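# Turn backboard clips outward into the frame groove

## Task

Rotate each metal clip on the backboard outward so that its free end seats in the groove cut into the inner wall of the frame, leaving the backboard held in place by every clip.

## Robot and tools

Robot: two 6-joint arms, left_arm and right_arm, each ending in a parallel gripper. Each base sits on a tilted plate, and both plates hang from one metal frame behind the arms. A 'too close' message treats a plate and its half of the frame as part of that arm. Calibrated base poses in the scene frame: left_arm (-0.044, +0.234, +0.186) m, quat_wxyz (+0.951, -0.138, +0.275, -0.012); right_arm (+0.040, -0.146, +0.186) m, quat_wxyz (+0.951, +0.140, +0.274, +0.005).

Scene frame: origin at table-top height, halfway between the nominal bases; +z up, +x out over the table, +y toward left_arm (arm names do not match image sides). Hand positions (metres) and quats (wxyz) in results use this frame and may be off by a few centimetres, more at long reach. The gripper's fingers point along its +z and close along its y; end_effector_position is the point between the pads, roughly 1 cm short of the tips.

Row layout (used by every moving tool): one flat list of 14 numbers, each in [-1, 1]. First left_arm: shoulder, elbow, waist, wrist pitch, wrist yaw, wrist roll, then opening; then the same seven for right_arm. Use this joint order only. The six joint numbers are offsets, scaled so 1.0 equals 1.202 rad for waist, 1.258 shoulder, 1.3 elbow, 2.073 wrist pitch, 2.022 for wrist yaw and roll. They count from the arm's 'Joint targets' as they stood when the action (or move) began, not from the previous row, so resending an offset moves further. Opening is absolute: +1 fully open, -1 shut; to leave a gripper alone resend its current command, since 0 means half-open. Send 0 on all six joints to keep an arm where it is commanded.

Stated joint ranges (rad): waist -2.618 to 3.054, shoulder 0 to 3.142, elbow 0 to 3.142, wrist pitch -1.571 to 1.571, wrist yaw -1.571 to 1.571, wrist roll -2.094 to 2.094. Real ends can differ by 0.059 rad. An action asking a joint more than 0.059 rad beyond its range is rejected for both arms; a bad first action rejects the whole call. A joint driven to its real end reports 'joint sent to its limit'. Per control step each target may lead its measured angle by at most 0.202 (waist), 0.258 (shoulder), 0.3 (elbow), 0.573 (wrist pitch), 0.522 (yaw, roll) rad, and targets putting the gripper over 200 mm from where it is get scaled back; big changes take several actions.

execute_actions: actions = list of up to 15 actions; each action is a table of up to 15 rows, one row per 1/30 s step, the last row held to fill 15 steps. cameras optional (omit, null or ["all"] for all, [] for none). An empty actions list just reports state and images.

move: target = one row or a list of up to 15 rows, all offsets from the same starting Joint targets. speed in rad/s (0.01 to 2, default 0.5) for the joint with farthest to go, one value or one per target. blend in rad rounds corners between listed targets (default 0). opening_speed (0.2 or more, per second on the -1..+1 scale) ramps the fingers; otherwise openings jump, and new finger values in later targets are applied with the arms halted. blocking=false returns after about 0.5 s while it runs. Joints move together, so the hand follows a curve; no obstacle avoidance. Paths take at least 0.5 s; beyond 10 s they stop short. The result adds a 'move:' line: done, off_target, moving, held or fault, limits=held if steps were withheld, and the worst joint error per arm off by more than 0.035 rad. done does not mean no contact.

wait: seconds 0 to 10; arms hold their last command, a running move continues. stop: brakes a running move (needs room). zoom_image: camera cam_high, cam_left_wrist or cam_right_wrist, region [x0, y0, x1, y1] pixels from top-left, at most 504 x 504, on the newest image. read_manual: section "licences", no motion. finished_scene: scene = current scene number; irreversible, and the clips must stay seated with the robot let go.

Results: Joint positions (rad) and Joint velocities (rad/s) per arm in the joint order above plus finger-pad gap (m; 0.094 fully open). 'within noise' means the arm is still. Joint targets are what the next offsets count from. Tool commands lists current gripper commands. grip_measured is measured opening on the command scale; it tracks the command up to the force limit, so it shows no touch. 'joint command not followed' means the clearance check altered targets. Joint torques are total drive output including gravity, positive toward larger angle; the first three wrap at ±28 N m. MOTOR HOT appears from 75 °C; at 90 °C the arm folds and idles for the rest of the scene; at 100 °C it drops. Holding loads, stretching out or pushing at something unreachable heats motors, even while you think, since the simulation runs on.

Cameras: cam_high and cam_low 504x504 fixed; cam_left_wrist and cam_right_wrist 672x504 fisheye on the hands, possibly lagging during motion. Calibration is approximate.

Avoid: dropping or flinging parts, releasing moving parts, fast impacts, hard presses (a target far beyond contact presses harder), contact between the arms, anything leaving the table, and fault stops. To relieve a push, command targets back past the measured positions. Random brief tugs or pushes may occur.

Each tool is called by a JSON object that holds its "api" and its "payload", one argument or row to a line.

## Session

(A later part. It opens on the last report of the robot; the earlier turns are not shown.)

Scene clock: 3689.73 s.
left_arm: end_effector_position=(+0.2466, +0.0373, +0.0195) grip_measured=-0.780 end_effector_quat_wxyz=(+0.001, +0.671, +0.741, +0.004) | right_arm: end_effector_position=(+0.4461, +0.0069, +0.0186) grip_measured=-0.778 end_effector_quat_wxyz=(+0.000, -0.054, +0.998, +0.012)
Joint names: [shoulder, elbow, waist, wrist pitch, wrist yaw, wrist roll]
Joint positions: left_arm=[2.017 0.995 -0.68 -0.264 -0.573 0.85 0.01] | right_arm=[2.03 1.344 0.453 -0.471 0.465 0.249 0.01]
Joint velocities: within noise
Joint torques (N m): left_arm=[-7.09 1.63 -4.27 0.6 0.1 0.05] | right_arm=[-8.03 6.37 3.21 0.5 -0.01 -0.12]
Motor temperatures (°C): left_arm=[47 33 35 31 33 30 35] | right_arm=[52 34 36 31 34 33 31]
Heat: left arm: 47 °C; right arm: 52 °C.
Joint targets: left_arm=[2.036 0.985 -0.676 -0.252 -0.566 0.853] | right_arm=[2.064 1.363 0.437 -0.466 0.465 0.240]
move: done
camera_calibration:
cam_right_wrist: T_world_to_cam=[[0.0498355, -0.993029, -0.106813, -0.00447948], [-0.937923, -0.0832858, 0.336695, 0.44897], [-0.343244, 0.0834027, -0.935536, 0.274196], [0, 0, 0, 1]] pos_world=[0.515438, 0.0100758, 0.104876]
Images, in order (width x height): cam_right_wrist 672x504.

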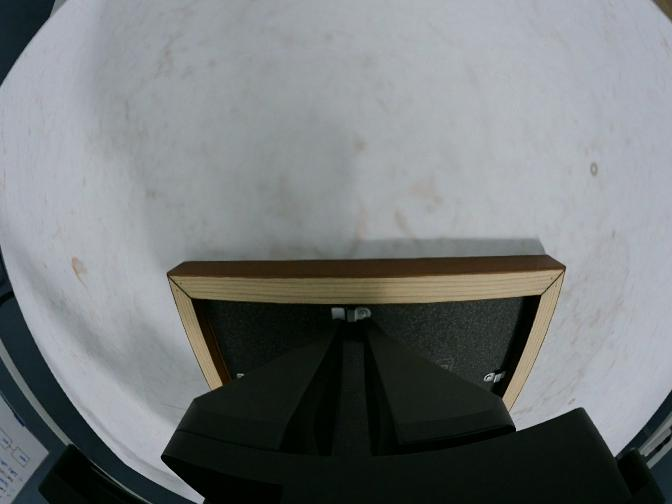

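{"api": "move", "payload": {
  "target": [
    [0,0,0,0,0,0,-0.82,-0.0509,-0.0138,0.0191,-0.0125,0.0015,0.0079,-0.78],
    [0,0,0,0,0,0,-0.82,-0.0588,-0.0362,0.01,-0.0068,0.0005,0.003,-0.78],
    [0,0,0,0,0,0,-0.82,-0.0219,-0.0296,-0.0008,0.0096,-0.0035,-0.0025,-0.78]
  ],
  "cameras": ["cam_right_wrist"],
  "speed": 0.15
}}

{"api": "zoom_image", "payload": {
  "camera": "cam_right_wrist",
  "region": [270, 230, 430, 350]
}}

Scene clock: 3719.20 s.
left_arm: end_effector_position=(+0.2466, +0.0373, +0.0195) grip_measured=-0.780 end_effector_quat_wxyz=(+0.001, +0.671, +0.741, +0.004) | right_arm: end_effector_position=(+0.4462, +0.0030, +0.0200) grip_measured=-0.778 end_effector_quat_wxyz=(+0.001, -0.052, +0.999, +0.012)
Joint names: [shoulder, elbow, waist, wrist pitch, wrist yaw, wrist roll]
Joint positions: left_arm=[2.017 0.995 -0.68 -0.264 -0.573 0.85 0.01] | right_arm=[2.017 1.333 0.447 -0.467 0.463 0.244 0.01]
Joint velocities: within noise
Joint torques (N m): left_arm=[-7.12 1.58 -4.25 0.61 0.09 0.06] | right_arm=[-9.36 3.86 3.64 0.63 -0.1 -0.2]
Motor temperatures (°C): left_arm=[47 33 35 31 33 30 35] | right_arm=[48 34 35 31 34 33 31]
Heat: left arm: 47 °C; right arm: 48 °C.
Joint targets: left_arm=[2.036 0.985 -0.676 -0.252 -0.566 0.853] | right_arm=[2.036 1.325 0.436 -0.446 0.458 0.235]
move: done
camera_calibration:
cam_right_wrist: T_world_to_cam=[[0.0469179, -0.993177, -0.106761, -0.00695313], [-0.938907, -0.0803286, 0.334664, 0.448772], [-0.340957, 0.0845366, -0.93627, 0.274867], [0, 0, 0, 1]] pos_world=[0.515399, 0.00590725, 0.106419]
Images, in order (width x height): cam_right_wrist 672x504.

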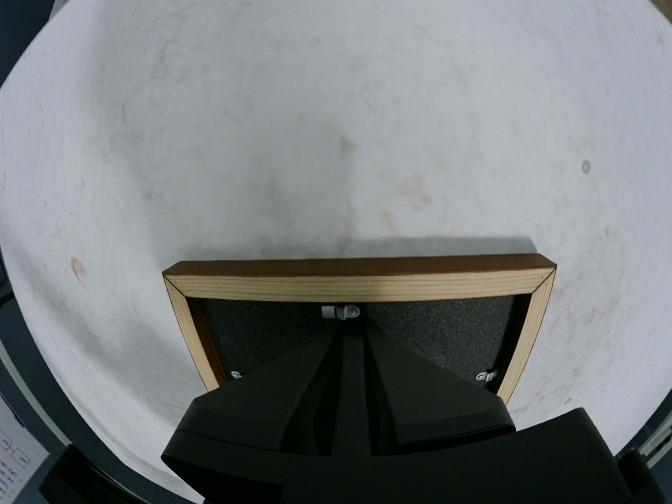

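Scaled by 3.150 from the camera's 672x504 image, which has a finer 960x720 frame.

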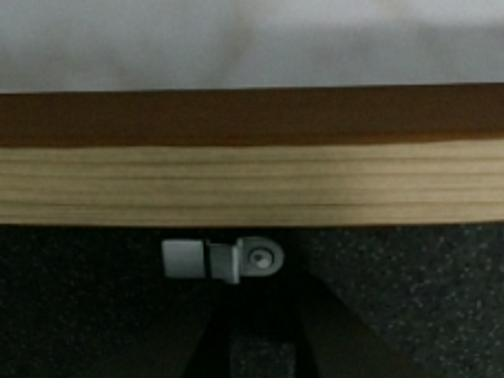

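{"api": "move", "payload": {
  "target": [
    [0,0,0,0,0,0,-0.82,-0.0326,0.0062,0.0133,-0.0178,0.004,0.0074,-0.78],
    [0,0,0,0,0,0,-0.82,-0.0405,-0.0169,0.0166,-0.0116,0.0049,0.0094,-0.78],
    [0,0,0,0,0,0,-0.82,0.0045,-0.0054,0.0005,0.0053,0,0.0005,-0.78]
  ],
  "cameras": ["cam_right_wrist"],
  "speed": 0.15
}}

{"api": "zoom_image", "payload": {
  "camera": "cam_right_wrist",
  "region": [290, 260, 410, 350]
}}

Scene clock: 3736.13 s.
left_arm: end_effector_position=(+0.2466, +0.0373, +0.0195) grip_measured=-0.781 end_effector_quat_wxyz=(+0.001, +0.671, +0.741, +0.004) | right_arm: end_effector_position=(+0.4450, +0.0030, +0.0194) grip_measured=-0.778 end_effector_quat_wxyz=(+0.003, -0.051, +0.999, +0.014)
Joint names: [shoulder, elbow, waist, wrist pitch, wrist yaw, wrist roll]
Joint positions: left_arm=[2.017 0.995 -0.68 -0.264 -0.573 0.85 0.01] | right_arm=[2.012 1.318 0.447 -0.451 0.463 0.244 0.01]
Joint velocities: within noise
Joint torques (N m): left_arm=[-7.1 1.58 -4.26 0.61 0.1 0.04] | right_arm=[-8.12 4.51 3.74 0.61 -0.03 -0.11]
Motor temperatures (°C): left_arm=[47 33 35 31 33 30 35] | right_arm=[50 34 35 31 34 33 31]
Heat: left arm: 47 °C; right arm: 50 °C.
Joint targets: left_arm=[2.036 0.985 -0.676 -0.252 -0.566 0.853] | right_arm=[2.042 1.318 0.436 -0.435 0.458 0.236]
move: done
camera_calibration:
cam_right_wrist: T_world_to_cam=[[0.0444662, -0.993024, -0.109208, -0.00579823], [-0.940848, -0.0783821, 0.32964, 0.448786], [-0.3359, 0.0880904, -0.937769, 0.271693], [0, 0, 0, 1]] pos_world=[0.513758, 0.00548539, 0.106215]
Images, in order (width x height): cam_right_wrist 672x504.

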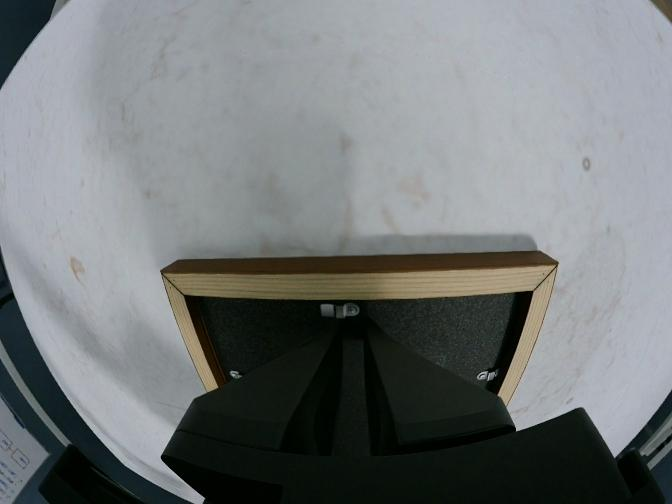

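Scaled by 4.200 from the camera's 672x504 image, which has a finer 960x720 frame.

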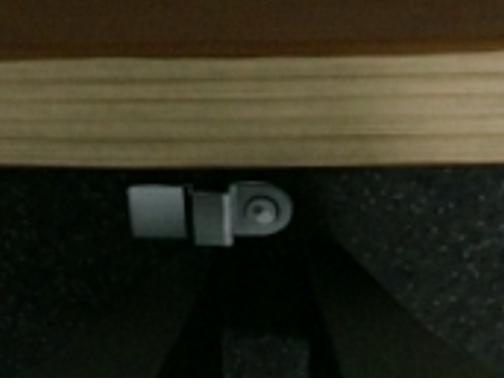

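{"api": "move", "payload": {
  "target": [
    [0,0,0,0,0,0,-0.82,0.008,0,-0.003,0.003,0,-0.001,-0.78],
    [0,0,0,0,0,0,-0.82,0.0117,0.0177,-0.0064,0.0059,-0.0007,-0.0025,-0.78]
  ],
  "cameras": ["cam_right_wrist"],
  "speed": 0.1
}}

{"api": "zoom_image", "payload": {
  "camera": "cam_right_wrist",
  "region": [290, 260, 410, 350]
}}

Scene clock: 3748.73 s.
left_arm: end_effector_position=(+0.2466, +0.0373, +0.0195) grip_measured=-0.781 end_effector_quat_wxyz=(+0.001, +0.671, +0.741, +0.004) | right_arm: end_effector_position=(+0.4447, +0.0036, +0.0184) grip_measured=-0.778 end_effector_quat_wxyz=(+0.002, -0.053, +0.998, +0.014)
Joint names: [shoulder, elbow, waist, wrist pitch, wrist yaw, wrist roll]
Joint positions: left_arm=[2.017 0.995 -0.68 -0.264 -0.573 0.85 0.01] | right_arm=[2.017 1.321 0.447 -0.452 0.462 0.24 0.01]
Joint velocities: within noise
Joint torques (N m): left_arm=[-7.13 1.61 -4.26 0.61 0.09 0.05] | right_arm=[-7.53 6.3 3.19 0.71 -0.07 -0.13]
Motor temperatures (°C): left_arm=[47 33 35 31 33 30 35] | right_arm=[49 34 35 31 34 33 31]
Heat: left arm: 47 °C; right arm: 49 °C.
Joint targets: left_arm=[2.036 0.985 -0.676 -0.252 -0.566 0.853] | right_arm=[2.057 1.341 0.429 -0.423 0.457 0.231]
move: off_target (right_arm); right_arm: the shoulder is farthest, 0.040 rad from its target
camera_calibration:
cam_right_wrist: T_world_to_cam=[[0.0496239, -0.99278, -0.109204, -0.00759202], [-0.939626, -0.0834718, 0.331866, 0.448286], [-0.338585, 0.0861429, -0.936984, 0.271746], [0, 0, 0, 1]] pos_world=[0.513607, 0.00647302, 0.105022]
Images, in order (width x height): cam_right_wrist 672x504.

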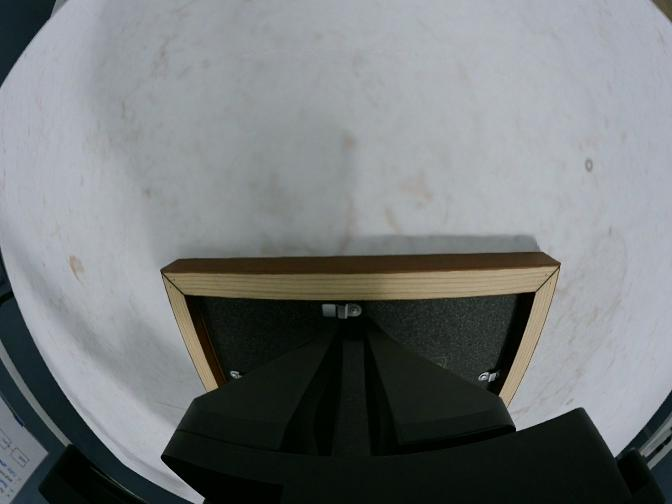

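Scaled by 4.200 from the camera's 672x504 image, which has a finer 960x720 frame.

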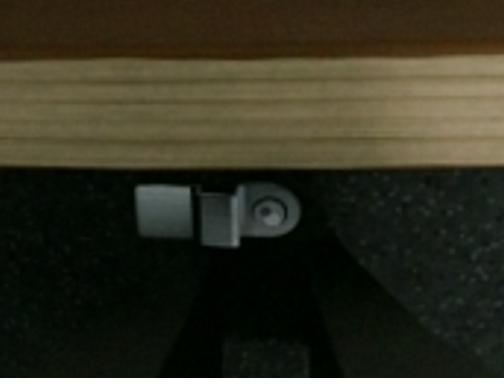

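{"api": "move", "payload": {
  "target": [0,0,0,0,0,0,-0.82,0.0055,0.014,-0.003,0.018,0,-0.001,-0.78],
  "cameras": ["cam_right_wrist"],
  "speed": 0.1
}}

{"api": "zoom_image", "payload": {
  "camera": "cam_right_wrist",
  "region": [290, 260, 410, 350]
}}

Scene clock: 3754.90 s.
left_arm: end_effector_position=(+0.2466, +0.0373, +0.0195) grip_measured=-0.781 end_effector_quat_wxyz=(+0.001, +0.671, +0.741, +0.004) | right_arm: end_effector_position=(+0.4532, +0.0058, +0.0185) grip_measured=-0.778 end_effector_quat_wxyz=(+0.011, -0.048, +0.999, +0.017)
Joint names: [shoulder, elbow, waist, wrist pitch, wrist yaw, wrist roll]
Joint positions: left_arm=[2.017 0.995 -0.68 -0.264 -0.573 0.85 0.01] | right_arm=[2.024 1.341 0.445 -0.441 0.46 0.238 0.01]
Joint velocities: within noise
Joint torques (N m): left_arm=[-7.13 1.58 -4.26 0.62 0.09 0.05] | right_arm=[-7.57 6.3 3.17 1.01 -0.01 -0.17]
Motor temperatures (°C): left_arm=[47 33 35 31 33 30 35] | right_arm=[48 34 35 31 34 33 31]
Heat: left arm: 47 °C; right arm: 48 °C.
Joint targets: left_arm=[2.036 0.985 -0.676 -0.252 -0.566 0.853] | right_arm=[2.063 1.359 0.425 -0.385 0.457 0.229]
move: off_target (right_arm); right_arm: the wrist pitch is farthest, 0.056 rad from its target
camera_calibration:
cam_right_wrist: T_world_to_cam=[[0.0411003, -0.992411, -0.115897, -0.00186654], [-0.946228, -0.0759122, 0.314469, 0.459707], [-0.32088, 0.0967398, -0.942166, 0.266566], [0, 0, 0, 1]] pos_world=[0.5206, 0.00725746, 0.10637]
Images, in order (width x height): cam_right_wrist 672x504.

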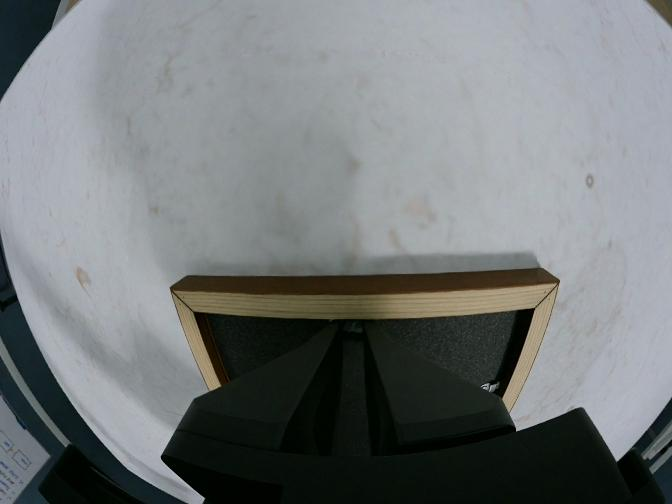

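Scaled by 4.200 from the camera's 672x504 image, which has a finer 960x720 frame.

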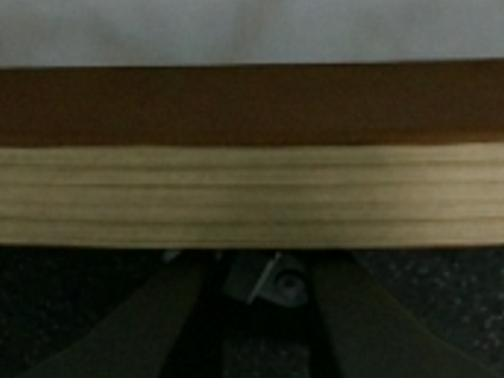

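{"api": "zoom_image", "payload": {
  "camera": "cam_right_wrist",
  "region": [322, 310, 382, 350]
}}

Scaled by 8.400 from the camera's 672x504 image, which has a finer 960x720 frame.

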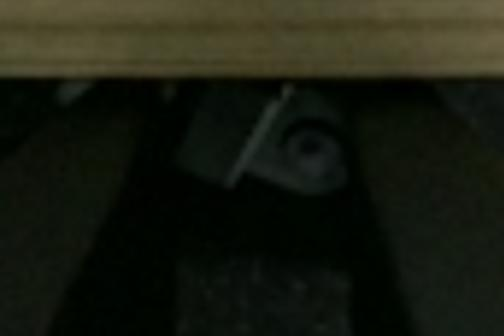

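{"api": "move", "payload": {
  "target": [0,0,0,0,0,0,-0.82,-0.003,-0.0035,-0.0163,-0.003,0.0235,-0.004,-0.78],
  "cameras": ["cam_right_wrist"],
  "speed": 0.1
}}

{"api": "zoom_image", "payload": {
  "camera": "cam_right_wrist",
  "region": [322, 310, 382, 350]
}}

Scene clock: 3802.27 s.
left_arm: end_effector_position=(+0.2466, +0.0373, +0.0195) grip_measured=-0.781 end_effector_quat_wxyz=(+0.001, +0.671, +0.741, +0.004) | right_arm: end_effector_position=(+0.4535, +0.0050, +0.0181) grip_measured=-0.778 end_effector_quat_wxyz=(+0.011, -0.051, +0.998, +0.017)
Joint names: [shoulder, elbow, waist, wrist pitch, wrist yaw, wrist roll]
Joint positions: left_arm=[2.017 0.995 -0.68 -0.264 -0.573 0.85 0.01] | right_arm=[2.024 1.341 0.442 -0.44 0.459 0.231 0.01]
Joint velocities: within noise
Joint torques (N m): left_arm=[-7.15 1.59 -4.25 0.6 0.09 0.05] | right_arm=[-7.91 5.85 1.81 0.92 0.42 -0.16]
Motor temperatures (°C): left_arm=[47 33 35 31 33 30 35] | right_arm=[45 35 35 33 34 33 31]
Heat: left arm: 47 °C; right arm: 45 °C.
Joint targets: left_arm=[2.036 0.985 -0.676 -0.252 -0.566 0.853] | right_arm=[2.060 1.355 0.405 -0.391 0.504 0.221]
move: off_target (right_arm); right_arm: the wrist pitch is farthest, 0.049 rad from its target
camera_calibration:
cam_right_wrist: T_world_to_cam=[[0.0464994, -0.992219, -0.115495, -0.00516044], [-0.945815, -0.0809279, 0.314459, 0.459903], [-0.321359, 0.0946147, -0.942219, 0.266569], [0, 0, 0, 1]] pos_world=[0.520887, 0.00687733, 0.10595]
Images, in order (width x height): cam_right_wrist 672x504.

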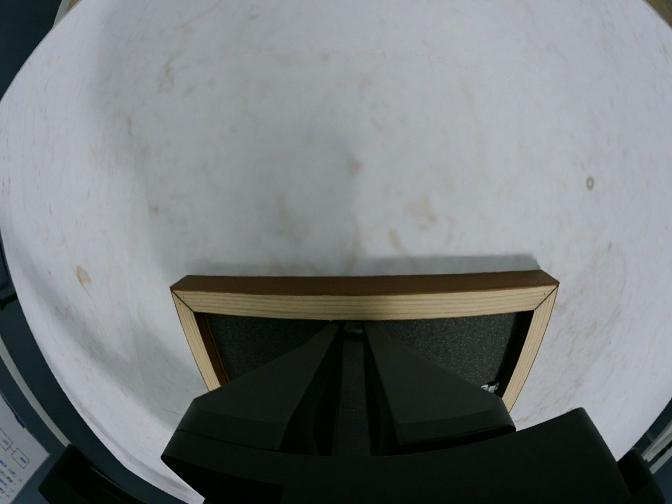

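Scaled by 8.400 from the camera's 672x504 image, which has a finer 960x720 frame.

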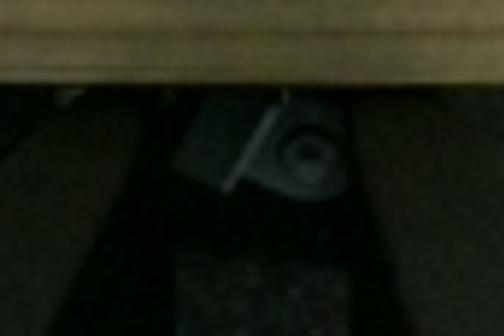

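{"api": "move", "payload": {
  "target": [0,0,0,0,0,0,-0.82,-0.002,-0.002,-0.0166,0,0.02,-0.003,-0.78],
  "cameras": ["cam_right_wrist"],
  "speed": 0.1
}}

{"api": "zoom_image", "payload": {
  "camera": "cam_right_wrist",
  "region": [322, 310, 382, 350]
}}

Scene clock: 3810.03 s.
left_arm: end_effector_position=(+0.2466, +0.0373, +0.0195) grip_measured=-0.781 end_effector_quat_wxyz=(+0.001, +0.671, +0.741, +0.004) | right_arm: end_effector_position=(+0.4537, +0.0043, +0.0176) grip_measured=-0.778 end_effector_quat_wxyz=(+0.011, -0.053, +0.998, +0.017)
Joint names: [shoulder, elbow, waist, wrist pitch, wrist yaw, wrist roll]
Joint positions: left_arm=[2.017 0.995 -0.68 -0.264 -0.573 0.85 0.01] | right_arm=[2.024 1.341 0.44 -0.44 0.458 0.225 0.01]
Joint velocities: within noise
Joint torques (N m): left_arm=[-7.12 1.58 -4.26 0.61 0.1 0.04] | right_arm=[-8.13 5.74 0.36 0.91 0.82 -0.19]
Motor temperatures (°C): left_arm=[47 33 35 31 33 30 35] | right_arm=[45 35 35 33 34 33 31]
Heat: left arm: 47 °C; right arm: 45 °C.
Joint targets: left_arm=[2.036 0.985 -0.676 -0.252 -0.566 0.853] | right_arm=[2.057 1.352 0.385 -0.392 0.545 0.215]
move: off_target (right_arm); right_arm: the wrist yaw is farthest, 0.087 rad from its target
camera_calibration:
cam_right_wrist: T_world_to_cam=[[0.0501336, -0.992011, -0.115766, -0.00753962], [-0.945322, -0.0845332, 0.314992, 0.459924], [-0.322261, 0.0936445, -0.942008, 0.266702], [0, 0, 0, 1]] pos_world=[0.521102, 0.00642425, 0.10549]
Images, in order (width x height): cam_right_wrist 672x504.

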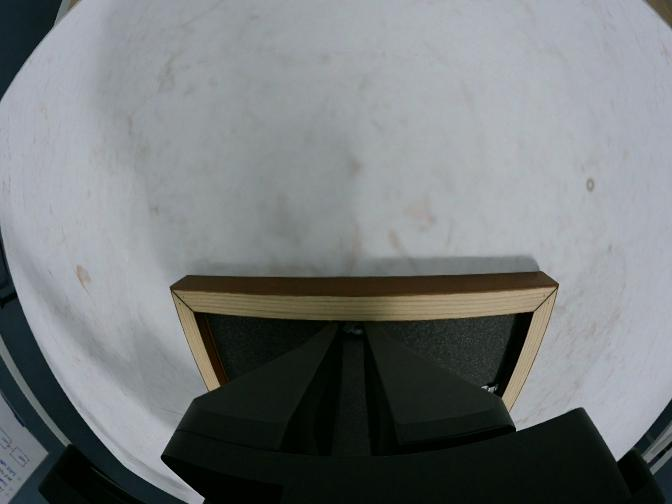

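Scaled by 8.400 from the camera's 672x504 image, which has a finer 960x720 frame.

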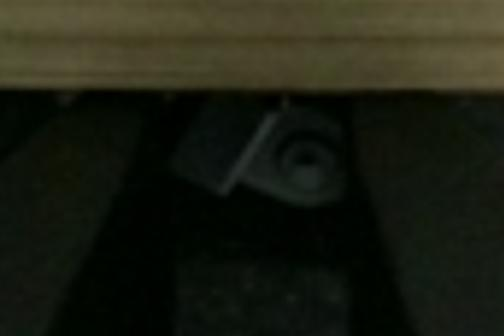

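{"api": "move", "payload": {
  "target": [0,0,0,0,0,0,-0.82,0,0,0,0,0,0,-0.88],
  "cameras": ["cam_right_wrist"],
  "opening_speed": 0.2
}}

{"api": "zoom_image", "payload": {
  "camera": "cam_right_wrist",
  "region": [322, 310, 382, 350]
}}

Scene clock: 3820.93 s.
left_arm: end_effector_position=(+0.2466, +0.0373, +0.0195) grip_measured=-0.781 end_effector_quat_wxyz=(+0.001, +0.671, +0.741, +0.004) | right_arm: end_effector_position=(+0.4544, +0.0045, +0.0177) grip_measured=-0.877 end_effector_quat_wxyz=(+0.011, -0.053, +0.998, +0.018)
Joint names: [shoulder, elbow, waist, wrist pitch, wrist yaw, wrist roll]
Joint positions: left_arm=[2.017 0.995 -0.68 -0.264 -0.573 0.85 0.01] | right_arm=[2.024 1.343 0.439 -0.44 0.455 0.224 0.006]
Joint velocities: within noise
Joint torques (N m): left_arm=[-7.1 1.59 -4.23 0.6 0.1 0.05] | right_arm=[-8.13 5.45 0.61 0.93 0.89 -0.1]
Motor temperatures (°C): left_arm=[47 33 35 31 33 30 35] | right_arm=[45 35 34 33 34 33 31]
Heat: left arm: 47 °C; right arm: 45 °C.
Joint targets: left_arm=[2.036 0.985 -0.676 -0.252 -0.566 0.853] | right_arm=[2.057 1.352 0.385 -0.392 0.545 0.215]
move: off_target (right_arm); right_arm: the wrist yaw is farthest, 0.090 rad from its target
camera_calibration:
cam_right_wrist: T_world_to_cam=[[0.049601, -0.991707, -0.118563, -0.00711929], [-0.945479, -0.0848803, 0.314429, 0.460671], [-0.321885, 0.0965029, -0.941848, 0.26682], [0, 0, 0, 1]] pos_world=[0.521793, 0.0062927, 0.105611]
Images, in order (width x height): cam_right_wrist 672x504.

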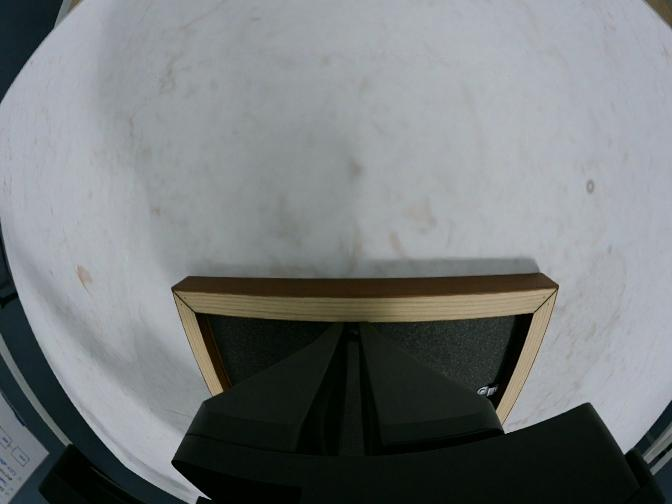

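Scaled by 8.400 from the camera's 672x504 image, which has a finer 960x720 frame.

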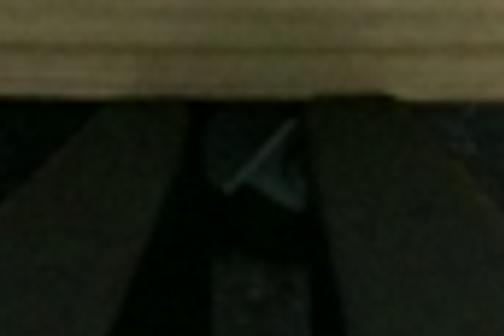

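{"api": "move", "payload": {
  "target": [
    [0,0,0,0,0,0,-0.82,-0.0135,-0.0054,0.0449,-0.0183,-0.0445,0.0035,-0.88],
    [0,0,0,0,0,0,-0.82,-0.0453,-0.0092,0.0541,-0.0338,-0.041,0.0099,-0.78],
    [0,0,0,0,0,0,-0.82,-0.0493,-0.0246,0.0582,-0.0429,-0.0274,0.0181,-0.78]
  ],
  "cameras": ["cam_right_wrist"],
  "speed": 0.2
}}

{"api": "zoom_image", "payload": {
  "camera": "cam_right_wrist",
  "region": [290, 250, 410, 340]
}}

Scene clock: 3880.87 s.
left_arm: end_effector_position=(+0.2466, +0.0373, +0.0195) grip_measured=-0.781 end_effector_quat_wxyz=(+0.001, +0.671, +0.741, +0.004) | right_arm: end_effector_position=(+0.4522, +0.0004, +0.0202) grip_measured=-0.782 end_effector_quat_wxyz=(+0.009, -0.047, +0.999, +0.009)
Joint names: [shoulder, elbow, waist, wrist pitch, wrist yaw, wrist roll]
Joint positions: left_arm=[2.017 0.995 -0.68 -0.264 -0.573 0.85 0.01] | right_arm=[2.016 1.338 0.442 -0.455 0.473 0.243 0.01]
Joint velocities: within noise
Joint torques (N m): left_arm=[-7.12 1.62 -4.23 0.61 0.08 0.05] | right_arm=[-13.37 3.14 5.46 0.24 0.12 0.11]
Motor temperatures (°C): left_arm=[47 33 35 31 33 30 35] | right_arm=[45 35 34 33 35 33 32]
Heat: left arm: 47 °C; right arm: 45 °C.
Joint targets: left_arm=[2.036 0.985 -0.676 -0.252 -0.566 0.853] | right_arm=[1.995 1.320 0.455 -0.480 0.489 0.251]
move: done
camera_calibration:
cam_right_wrist: T_world_to_cam=[[0.0377156, -0.994314, -0.0995843, -0.00574766], [-0.945262, -0.0678226, 0.319185, 0.457313], [-0.324124, 0.082095, -0.942446, 0.269899], [0, 0, 0, 1]] pos_world=[0.519978, 0.00314385, 0.107825]
Images, in order (width x height): cam_right_wrist 672x504.

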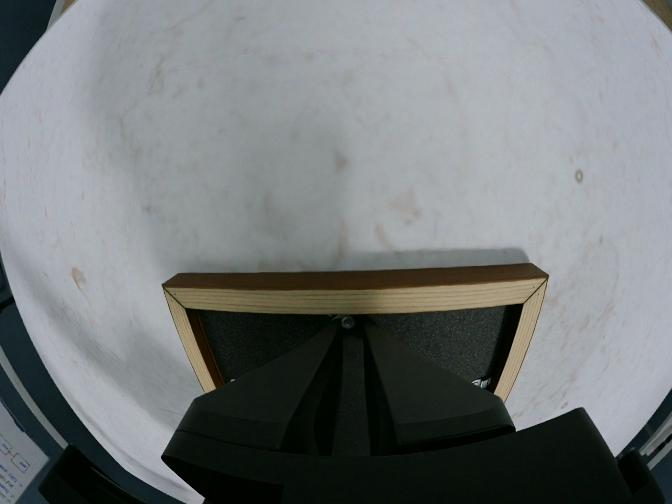

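Scaled by 4.200 from the camera's 672x504 image, which has a finer 960x720 frame.

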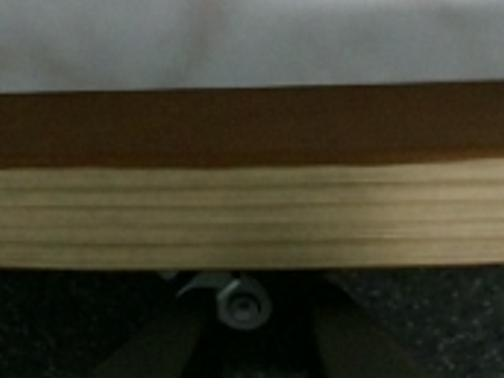

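{"api": "move", "payload": {
  "target": [
    [0,0,0,0,0,0,-0.82,-0.0167,-0.0085,0.0125,-0.0121,0.004,0.0054,-0.78],
    [0,0,0,0,0,0,-0.82,0.0394,0.0058,-0.0111,0.0145,-0.003,-0.0051,-0.78]
  ],
  "cameras": ["cam_right_wrist"],
  "speed": 0.2
}}

{"api": "zoom_image", "payload": {
  "camera": "cam_right_wrist",
  "region": [290, 250, 410, 340]
}}

Scene clock: 3896.80 s.
left_arm: end_effector_position=(+0.2466, +0.0373, +0.0195) grip_measured=-0.781 end_effector_quat_wxyz=(+0.001, +0.671, +0.741, +0.004) | right_arm: end_effector_position=(+0.4444, -0.0020, +0.0185) grip_measured=-0.782 end_effector_quat_wxyz=(+0.000, -0.050, +0.999, +0.001)
Joint names: [shoulder, elbow, waist, wrist pitch, wrist yaw, wrist roll]
Joint positions: left_arm=[2.017 0.995 -0.68 -0.264 -0.573 0.85 0.01] | right_arm=[2.016 1.324 0.445 -0.466 0.484 0.249 0.01]
Joint velocities: within noise
Joint torques (N m): left_arm=[-7.1 1.59 -4.26 0.61 0.1 0.05] | right_arm=[-8.38 4.97 4.33 0.6 0 -0.11]
Motor temperatures (°C): left_arm=[47 33 35 31 33 30 35] | right_arm=[51 34 35 32 35 33 32]
Heat: left arm: 47 °C; right arm: 51 °C.
Joint targets: left_arm=[2.036 0.985 -0.676 -0.252 -0.566 0.853] | right_arm=[2.045 1.328 0.442 -0.450 0.483 0.241]
move: done
camera_calibration:
cam_right_wrist: T_world_to_cam=[[0.0434363, -0.995478, -0.0844757, -0.010827], [-0.93925, -0.069506, 0.336122, 0.447292], [-0.340474, 0.0647439, -0.938022, 0.273085], [0, 0, 0, 1]] pos_world=[0.513568, 0.00263083, 0.1049]
Images, in order (width x height): cam_right_wrist 672x504.

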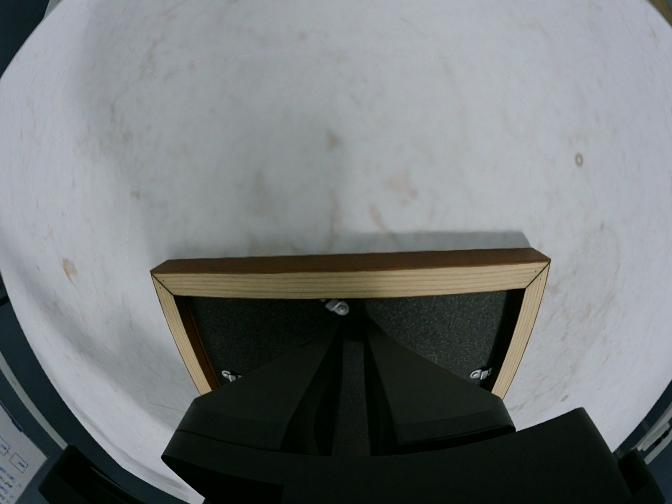

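Scaled by 4.200 from the camera's 672x504 image, which has a finer 960x720 frame.

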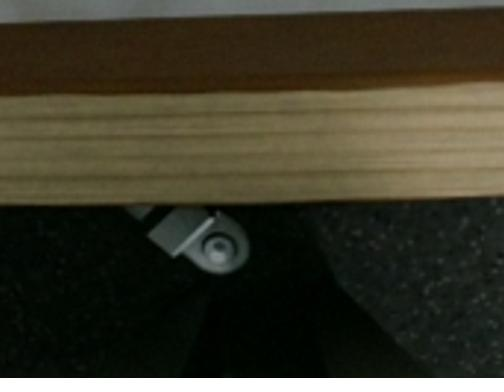

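{"api": "move", "payload": {
  "target": [
    [0,0,0,0,0,0,-0.82,0.0052,0.0115,0.018,-0.0014,-0.008,0.0074,-0.78]
  ],
  "cameras": ["cam_right_wrist"],
  "speed": 0.1
}}

{"api": "zoom_image", "payload": {
  "camera": "cam_right_wrist",
  "region": [290, 250, 410, 340]
}}

Scene clock: 3909.73 s.
left_arm: end_effector_position=(+0.2466, +0.0373, +0.0195) grip_measured=-0.781 end_effector_quat_wxyz=(+0.001, +0.671, +0.741, +0.004) | right_arm: end_effector_position=(+0.4442, -0.0015, +0.0185) grip_measured=-0.782 end_effector_quat_wxyz=(+0.000, -0.050, +0.999, +0.003)
Joint names: [shoulder, elbow, waist, wrist pitch, wrist yaw, wrist roll]
Joint positions: left_arm=[2.017 0.995 -0.68 -0.264 -0.573 0.85 0.01] | right_arm=[2.016 1.324 0.445 -0.466 0.481 0.249 0.01]
Joint velocities: within noise
Joint torques (N m): left_arm=[-7.15 1.59 -4.29 0.61 0.09 0.04] | right_arm=[-7.65 6.32 6.02 0.56 -0.12 0.06]
Motor temperatures (°C): left_arm=[47 33 35 31 33 30 35] | right_arm=[50 34 35 32 34 33 32]
Heat: left arm: 47 °C; right arm: 50 °C.
Joint targets: left_arm=[2.036 0.985 -0.676 -0.252 -0.566 0.853] | right_arm=[2.051 1.343 0.464 -0.453 0.467 0.256]
move: off_target (right_arm); right_arm: the shoulder is farthest, 0.036 rad from its target
camera_calibration:
cam_right_wrist: T_world_to_cam=[[0.0433498, -0.995232, -0.0873744, -0.0102177], [-0.938898, -0.0704739, 0.336905, 0.446979], [-0.341456, 0.0674308, -0.937476, 0.27342], [0, 0, 0, 1]] pos_world=[0.513472, 0.00289443, 0.104843]
Images, in order (width x height): cam_right_wrist 672x504.

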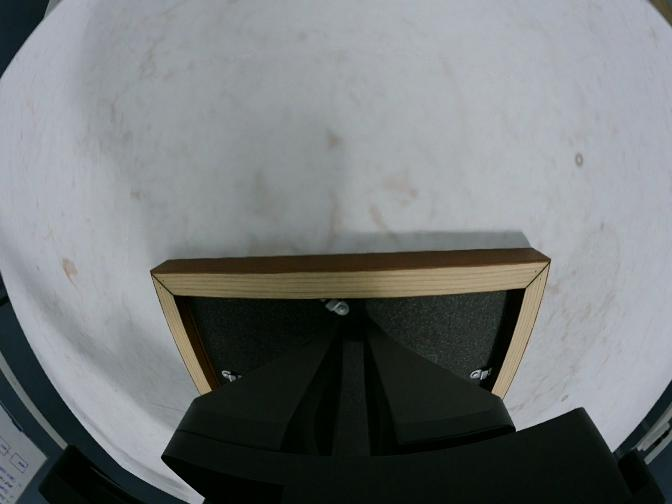

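Scaled by 4.200 from the camera's 672x504 image, which has a finer 960x720 frame.

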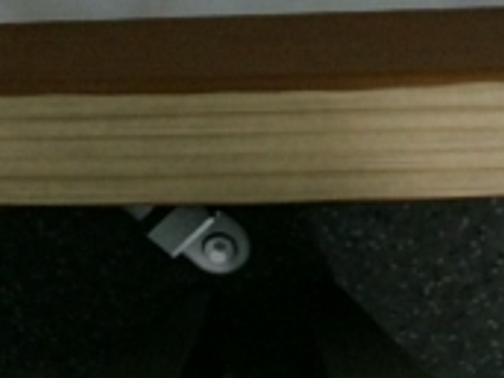

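Nudge further +v, in two stages.

{"api": "move", "payload": {
  "target": [
    [0,0,0,0,0,0,-0.82,0.002,0.004,0.008,-0.0014,-0.012,0.005,-0.78]
  ],
  "cameras": ["cam_right_wrist"],
  "speed": 0.1
}}

{"api": "zoom_image", "payload": {
  "camera": "cam_right_wrist",
  "region": [290, 250, 410, 340]
}}

Scene clock: 3915.00 s.
left_arm: end_effector_position=(+0.2466, +0.0373, +0.0195) grip_measured=-0.781 end_effector_quat_wxyz=(+0.001, +0.671, +0.741, +0.004) | right_arm: end_effector_position=(+0.4430, +0.0073, +0.0187) grip_measured=-0.782 end_effector_quat_wxyz=(-0.003, -0.049, +0.999, +0.018)
Joint names: [shoulder, elbow, waist, wrist pitch, wrist yaw, wrist roll]
Joint positions: left_arm=[2.017 0.995 -0.68 -0.264 -0.573 0.85 0.01] | right_arm=[2.023 1.332 0.452 -0.466 0.452 0.258 0.01]
Joint velocities: within noise
Joint torques (N m): left_arm=[-7.13 1.63 -4.27 0.62 0.09 0.05] | right_arm=[-8.31 6.05 6.02 0.54 -0.12 0.07]
Motor temperatures (°C): left_arm=[47 33 35 31 33 30 35] | right_arm=[49 34 36 32 34 33 32]
Heat: left arm: 47 °C; right arm: 49 °C.
Joint targets: left_arm=[2.036 0.985 -0.676 -0.252 -0.566 0.853] | right_arm=[2.054 1.348 0.473 -0.456 0.443 0.266]
move: done
camera_calibration:
cam_right_wrist: T_world_to_cam=[[0.0395814, -0.992241, -0.117859, 0.000853761], [-0.936504, -0.0779666, 0.34188, 0.445309], [-0.348417, 0.096843, -0.932324, 0.275394], [0, 0, 0, 1]] pos_world=[0.512951, 0.00889638, 0.104615]
Images, in order (width x height): cam_right_wrist 672x504.

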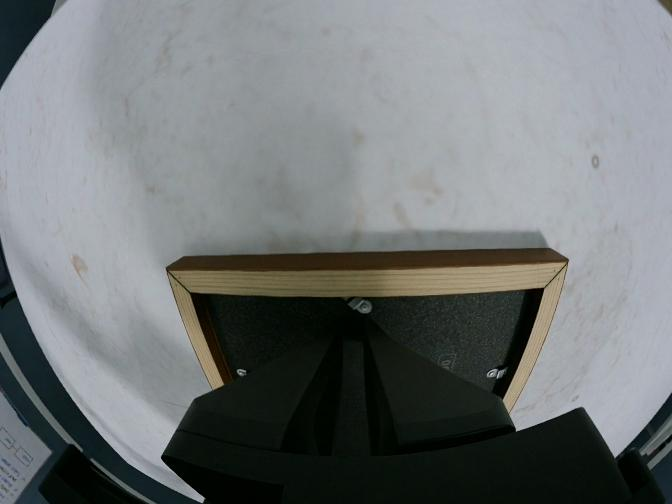

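Scaled by 4.200 from the camera's 672x504 image, which has a finer 960x720 frame.

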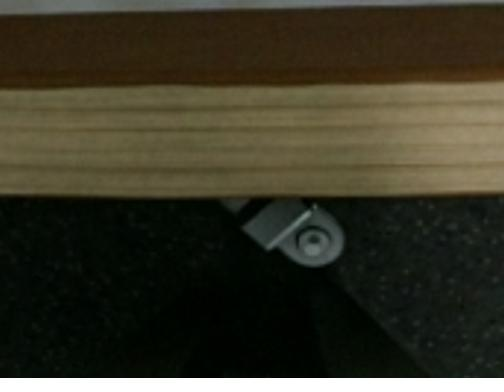

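{"api": "move", "payload": {
  "target": [
    [0,0,0,0,0,0,-0.82,-0.0572,-0.0238,0.0042,-0.0256,0.0282,0.002,-0.78],
    [0,0,0,0,0,0,-0.82,-0.0024,-0.0095,-0.0183,0,0.0213,-0.0079,-0.78]
  ],
  "cameras": ["cam_right_wrist"],
  "speed": 0.2
}}

{"api": "zoom_image", "payload": {
  "camera": "cam_right_wrist",
  "region": [290, 250, 410, 340]
}}

Scene clock: 3932.40 s.
left_arm: end_effector_position=(+0.2466, +0.0373, +0.0195) grip_measured=-0.781 end_effector_quat_wxyz=(+0.001, +0.671, +0.741, +0.004) | right_arm: end_effector_position=(+0.4431, +0.0028, +0.0187) grip_measured=-0.782 end_effector_quat_wxyz=(-0.001, -0.051, +0.999, +0.003)
Joint names: [shoulder, elbow, waist, wrist pitch, wrist yaw, wrist roll]
Joint positions: left_arm=[2.017 0.995 -0.68 -0.264 -0.573 0.85 0.01] | right_arm=[2.024 1.332 0.455 -0.473 0.484 0.259 0.01]
Joint velocities: within noise
Joint torques (N m): left_arm=[-7.1 1.57 -4.23 0.61 0.1 0.05] | right_arm=[-8.68 4.83 4.34 0.57 0.01 -0.13]
Motor temperatures (°C): left_arm=[47 33 35 31 33 30 35] | right_arm=[48 35 36 32 34 33 32]
Heat: left arm: 47 °C; right arm: 48 °C.
Joint targets: left_arm=[2.036 0.985 -0.676 -0.252 -0.566 0.853] | right_arm=[2.051 1.335 0.451 -0.456 0.486 0.250]
move: done
camera_calibration:
cam_right_wrist: T_world_to_cam=[[0.0448944, -0.99517, -0.0872943, -0.00661888], [-0.938128, -0.0720324, 0.338714, 0.445831], [-0.343366, 0.0666869, -0.936831, 0.273817], [0, 0, 0, 1]] pos_world=[0.512563, 0.00726741, 0.104933]
Images, in order (width x height): cam_right_wrist 672x504.

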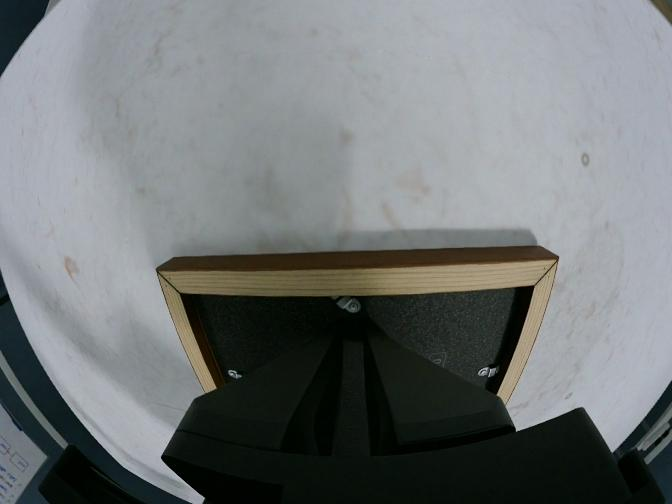

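Scaled by 4.200 from the camera's 672x504 image, which has a finer 960x720 frame.

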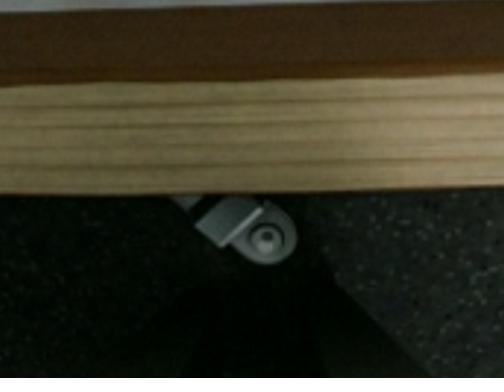

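{"api": "move", "payload": {
  "target": [
    [0,0,0,0,0,0,-0.82,0.0087,0.0208,-0.0092,0.0029,0.0064,-0.004,-0.78]
  ],
  "cameras": ["cam_right_wrist"],
  "speed": 0.1
}}

{"api": "zoom_image", "payload": {
  "camera": "cam_right_wrist",
  "region": [290, 260, 410, 350]
}}

Scene clock: 3945.37 s.
left_arm: end_effector_position=(+0.2466, +0.0373, +0.0195) grip_measured=-0.781 end_effector_quat_wxyz=(+0.001, +0.671, +0.741, +0.004) | right_arm: end_effector_position=(+0.4483, +0.0039, +0.0187) grip_measured=-0.782 end_effector_quat_wxyz=(+0.004, -0.052, +0.999, +0.002)
Joint names: [shoulder, elbow, waist, wrist pitch, wrist yaw, wrist roll]
Joint positions: left_arm=[2.017 0.995 -0.68 -0.264 -0.573 0.85 0.01] | right_arm=[2.031 1.346 0.455 -0.468 0.488 0.251 0.01]
Joint velocities: within noise
Joint torques (N m): left_arm=[-7.13 1.61 -4.29 0.61 0.09 0.04] | right_arm=[-8.12 6.04 3.6 0.64 0.04 -0.12]
Motor temperatures (°C): left_arm=[47 33 35 31 33 30 35] | right_arm=[47 35 36 32 34 33 32]
Heat: left arm: 47 °C; right arm: 47 °C.
Joint targets: left_arm=[2.036 0.985 -0.676 -0.252 -0.566 0.853] | right_arm=[2.062 1.362 0.440 -0.450 0.499 0.242]
move: done
camera_calibration:
cam_right_wrist: T_world_to_cam=[[0.0479104, -0.995098, -0.0865078, -0.00705616], [-0.941738, -0.0738675, 0.328137, 0.452607], [-0.332918, 0.0657465, -0.940661, 0.270884], [0, 0, 0, 1]] pos_world=[0.516757, 0.00860169, 0.105682]
Images, in order (width x height): cam_right_wrist 672x504.

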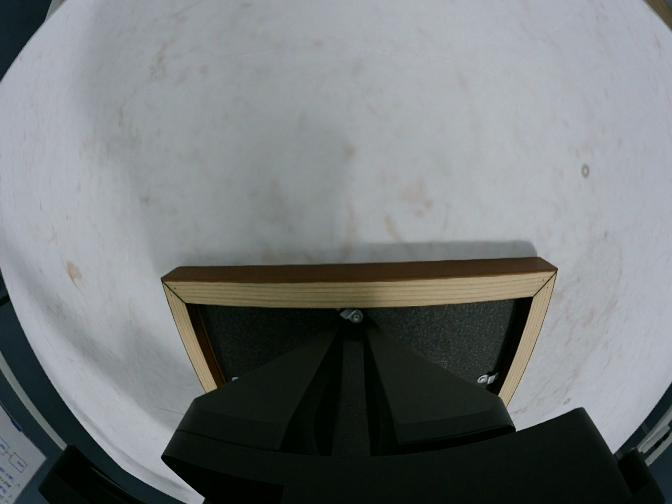

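Scaled by 4.200 from the camera's 672x504 image, which has a finer 960x720 frame.

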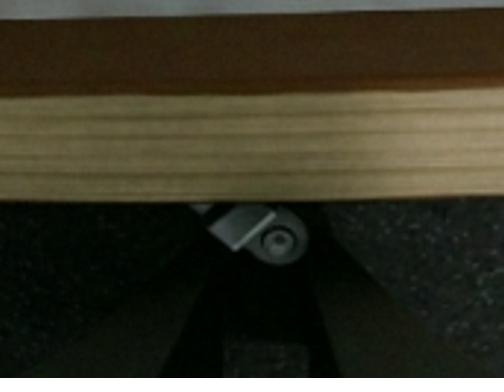

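{"api": "move", "payload": {
  "target": [
    [0,0,0,0,0,0,-0.82,0.0064,0.0177,-0.0116,0.0077,0.009,-0.003,-0.78]
  ],
  "cameras": ["cam_right_wrist"],
  "speed": 0.1
}}

{"api": "zoom_image", "payload": {
  "camera": "cam_right_wrist",
  "region": [290, 260, 410, 350]
}}

Scene clock: 3954.03 s.
left_arm: end_effector_position=(+0.2466, +0.0373, +0.0195) grip_measured=-0.781 end_effector_quat_wxyz=(+0.001, +0.671, +0.741, +0.004) | right_arm: end_effector_position=(+0.4547, +0.0029, +0.0185) grip_measured=-0.782 end_effector_quat_wxyz=(+0.009, -0.050, +0.999, +0.002)
Joint names: [shoulder, elbow, waist, wrist pitch, wrist yaw, wrist roll]
Joint positions: left_arm=[2.017 0.995 -0.68 -0.264 -0.573 0.85 0.01] | right_arm=[2.036 1.363 0.448 -0.468 0.489 0.245 0.01]
Joint velocities: within noise
Joint torques (N m): left_arm=[-7.06 1.63 -4.29 0.61 0.09 0.05] | right_arm=[-8.05 6.68 2.91 0.77 0.26 -0.09]
Motor temperatures (°C): left_arm=[47 33 35 31 33 30 35] | right_arm=[46 35 35 32 34 33 32]
Heat: left arm: 47 °C; right arm: 46 °C.
Joint targets: left_arm=[2.036 0.985 -0.676 -0.252 -0.566 0.853] | right_arm=[2.070 1.385 0.426 -0.434 0.517 0.236]
move: done
camera_calibration:
cam_right_wrist: T_world_to_cam=[[0.0443367, -0.99534, -0.0856293, -0.006843], [-0.945038, -0.0695802, 0.319472, 0.460285], [-0.323941, 0.0667586, -0.943719, 0.268818], [0, 0, 0, 1]] pos_world=[0.522371, 0.00726967, 0.106055]
Images, in order (width x height): cam_right_wrist 672x504.

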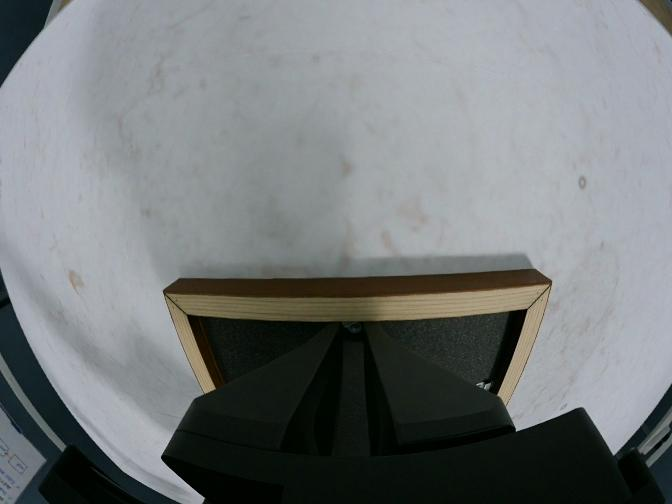

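Scaled by 4.200 from the camera's 672x504 image, which has a finer 960x720 frame.

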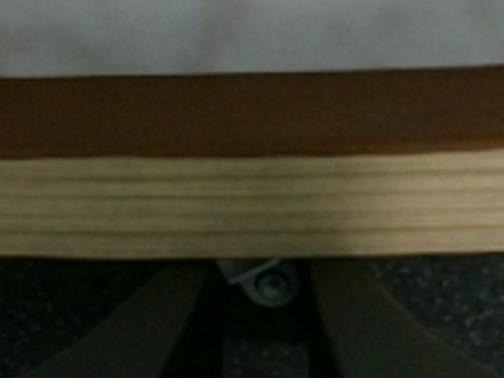

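{"api": "move", "payload": {
  "target": [0,0,0,0,0,0,-0.82,0,0,0,0,0,0,-1],
  "cameras": ["cam_right_wrist"],
  "opening_speed": 0.3
}}

{"api": "zoom_image", "payload": {
  "camera": "cam_right_wrist",
  "region": [290, 260, 410, 350]
}}

Scene clock: 3963.90 s.
left_arm: end_effector_position=(+0.2466, +0.0373, +0.0195) grip_measured=-0.781 end_effector_quat_wxyz=(+0.001, +0.671, +0.741, +0.004) | right_arm: end_effector_position=(+0.4549, +0.0017, +0.0184) grip_measured=-0.939 end_effector_quat_wxyz=(+0.009, -0.051, +0.999, -0.001)
Joint names: [shoulder, elbow, waist, wrist pitch, wrist yaw, wrist roll]
Joint positions: left_arm=[2.017 0.995 -0.68 -0.264 -0.573 0.85 0.01] | right_arm=[2.036 1.363 0.448 -0.469 0.495 0.244 0.003]
Joint velocities: within noise
Joint torques (N m): left_arm=[-7.12 1.57 -4.26 0.61 0.1 0.07] | right_arm=[-8.1 6.68 3.12 0.84 0.23 -0.11]
Motor temperatures (°C): left_arm=[47 33 35 31 33 30 35] | right_arm=[45 35 35 32 34 33 32]
Heat: left arm: 47 °C; right arm: 45 °C.
Joint targets: left_arm=[2.036 0.985 -0.676 -0.252 -0.566 0.853] | right_arm=[2.070 1.385 0.426 -0.434 0.517 0.236]
move: done
camera_calibration:
cam_right_wrist: T_world_to_cam=[[0.0451418, -0.995791, -0.07977, -0.00850629], [-0.945373, -0.0683893, 0.318736, 0.460588], [-0.32285, 0.0610241, -0.944481, 0.268427], [0, 0, 0, 1]] pos_world=[0.522473, 0.00664828, 0.106039]
Images, in order (width x height): cam_right_wrist 672x504.

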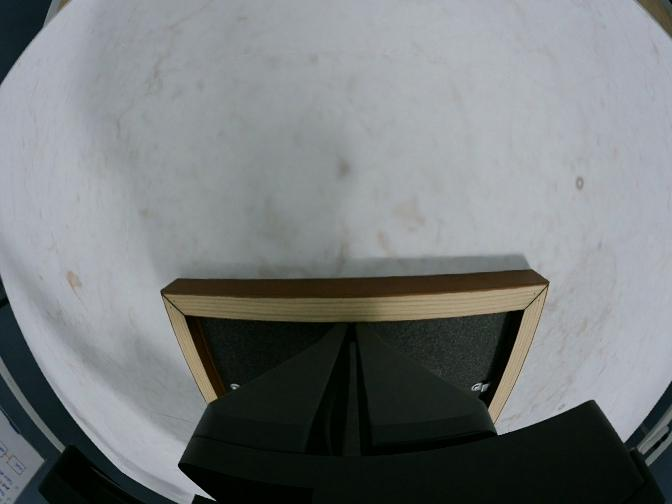

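Scaled by 4.200 from the camera's 672x504 image, which has a finer 960x720 frame.

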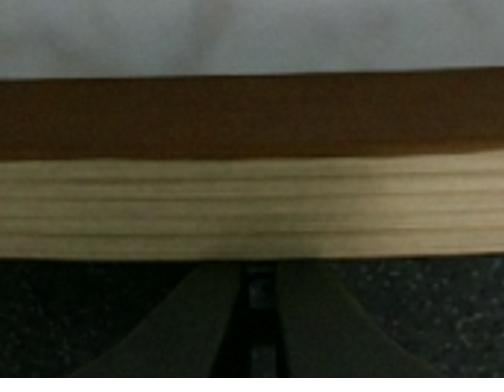

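{"api": "move", "payload": {
  "target": [
    [0,0,0,0,0,0,-0.82,-0.0238,-0.0146,0.0183,-0.0154,-0.0109,0.004,-1],
    [0,0,0,0,0,0,-0.82,-0.0238,-0.0146,0.0183,-0.0154,-0.0109,0.004,-0.78],
    [0,0,0,0,0,0,-0.82,-0.0525,-0.0123,0.0333,-0.0381,-0.0079,0.0124,-0.78],
    [0,0,0,0,0,0,-0.82,-0.0673,-0.0508,0.0387,-0.0246,-0.0066,0.0158,-0.78]
  ],
  "cameras": ["cam_right_wrist","cam_left_wrist"],
  "speed": 0.25,
  "opening_speed": 0.5
}}

{"api": "zoom_image", "payload": {
  "camera": "cam_right_wrist",
  "region": [270, 240, 430, 360]
}}

Scene clock: 3979.50 s.
left_arm: end_effector_position=(+0.2466, +0.0373, +0.0195) grip_measured=-0.781 end_effector_quat_wxyz=(+0.001, +0.671, +0.741, +0.004) | right_arm: end_effector_position=(+0.4460, -0.0036, +0.0223) grip_measured=-0.782 end_effector_quat_wxyz=(+0.000, -0.048, +0.999, -0.003)
Joint names: [shoulder, elbow, waist, wrist pitch, wrist yaw, wrist roll]
Joint positions: left_arm=[2.017 0.995 -0.68 -0.264 -0.573 0.85 0.01] | right_arm=[2.01 1.333 0.448 -0.486 0.494 0.259 0.01]
Joint velocities: within noise
Joint torques (N m): left_arm=[-7.12 1.62 -4.25 0.61 0.09 0.06] | right_arm=[-13.57 3.33 6.42 0.44 0.11 0.08]
Motor temperatures (°C): left_arm=[47 33 35 31 33 30 35] | right_arm=[45 35 35 32 34 33 33]
Heat: left arm: 47 °C; right arm: 45 °C.
Joint targets: left_arm=[2.036 0.985 -0.676 -0.252 -0.566 0.853] | right_arm=[1.985 1.320 0.473 -0.485 0.504 0.268]
move: done
camera_calibration:
cam_left_wrist: T_world_to_cam=[[-0.996249, -0.0471645, -0.0725493, 0.256436], [-0.06899, 0.939, 0.336926, 0.0104762], [0.0522328, 0.340667, -0.938732, 0.0889514], [0, 0, 0, 1]] pos_world=[0.251551, -0.0280454, 0.0985761]
cam_right_wrist: T_world_to_cam=[[0.0386722, -0.996425, -0.0751177, -0.0102901], [-0.939692, -0.0618296, 0.336386, 0.44765], [-0.339827, 0.0575788, -0.938724, 0.277025], [0, 0, 0, 1]] pos_world=[0.515192, 0.00147393, 0.108694]
Images, in order (width x height): cam_left_wrist 672x504, cam_right_wrist 672x504.

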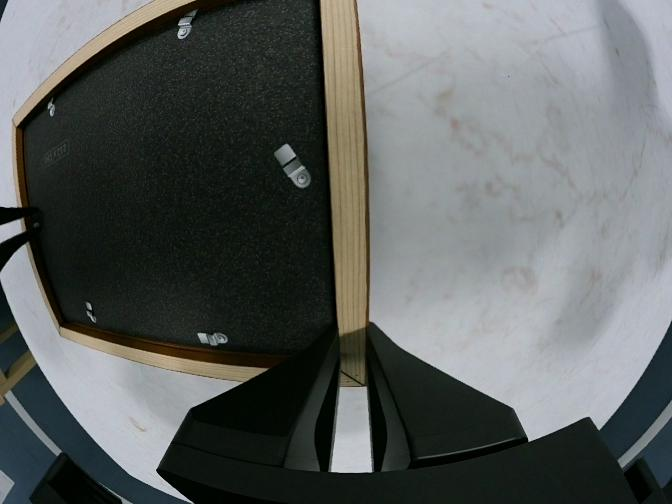

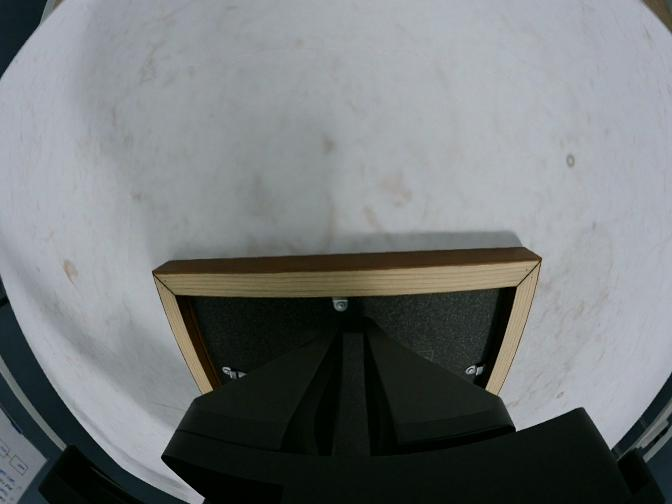

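Scaled by 3.150 from the camera's 672x504 image, which has a finer 960x720 frame.

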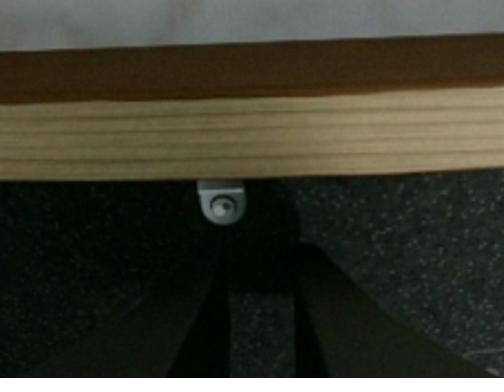

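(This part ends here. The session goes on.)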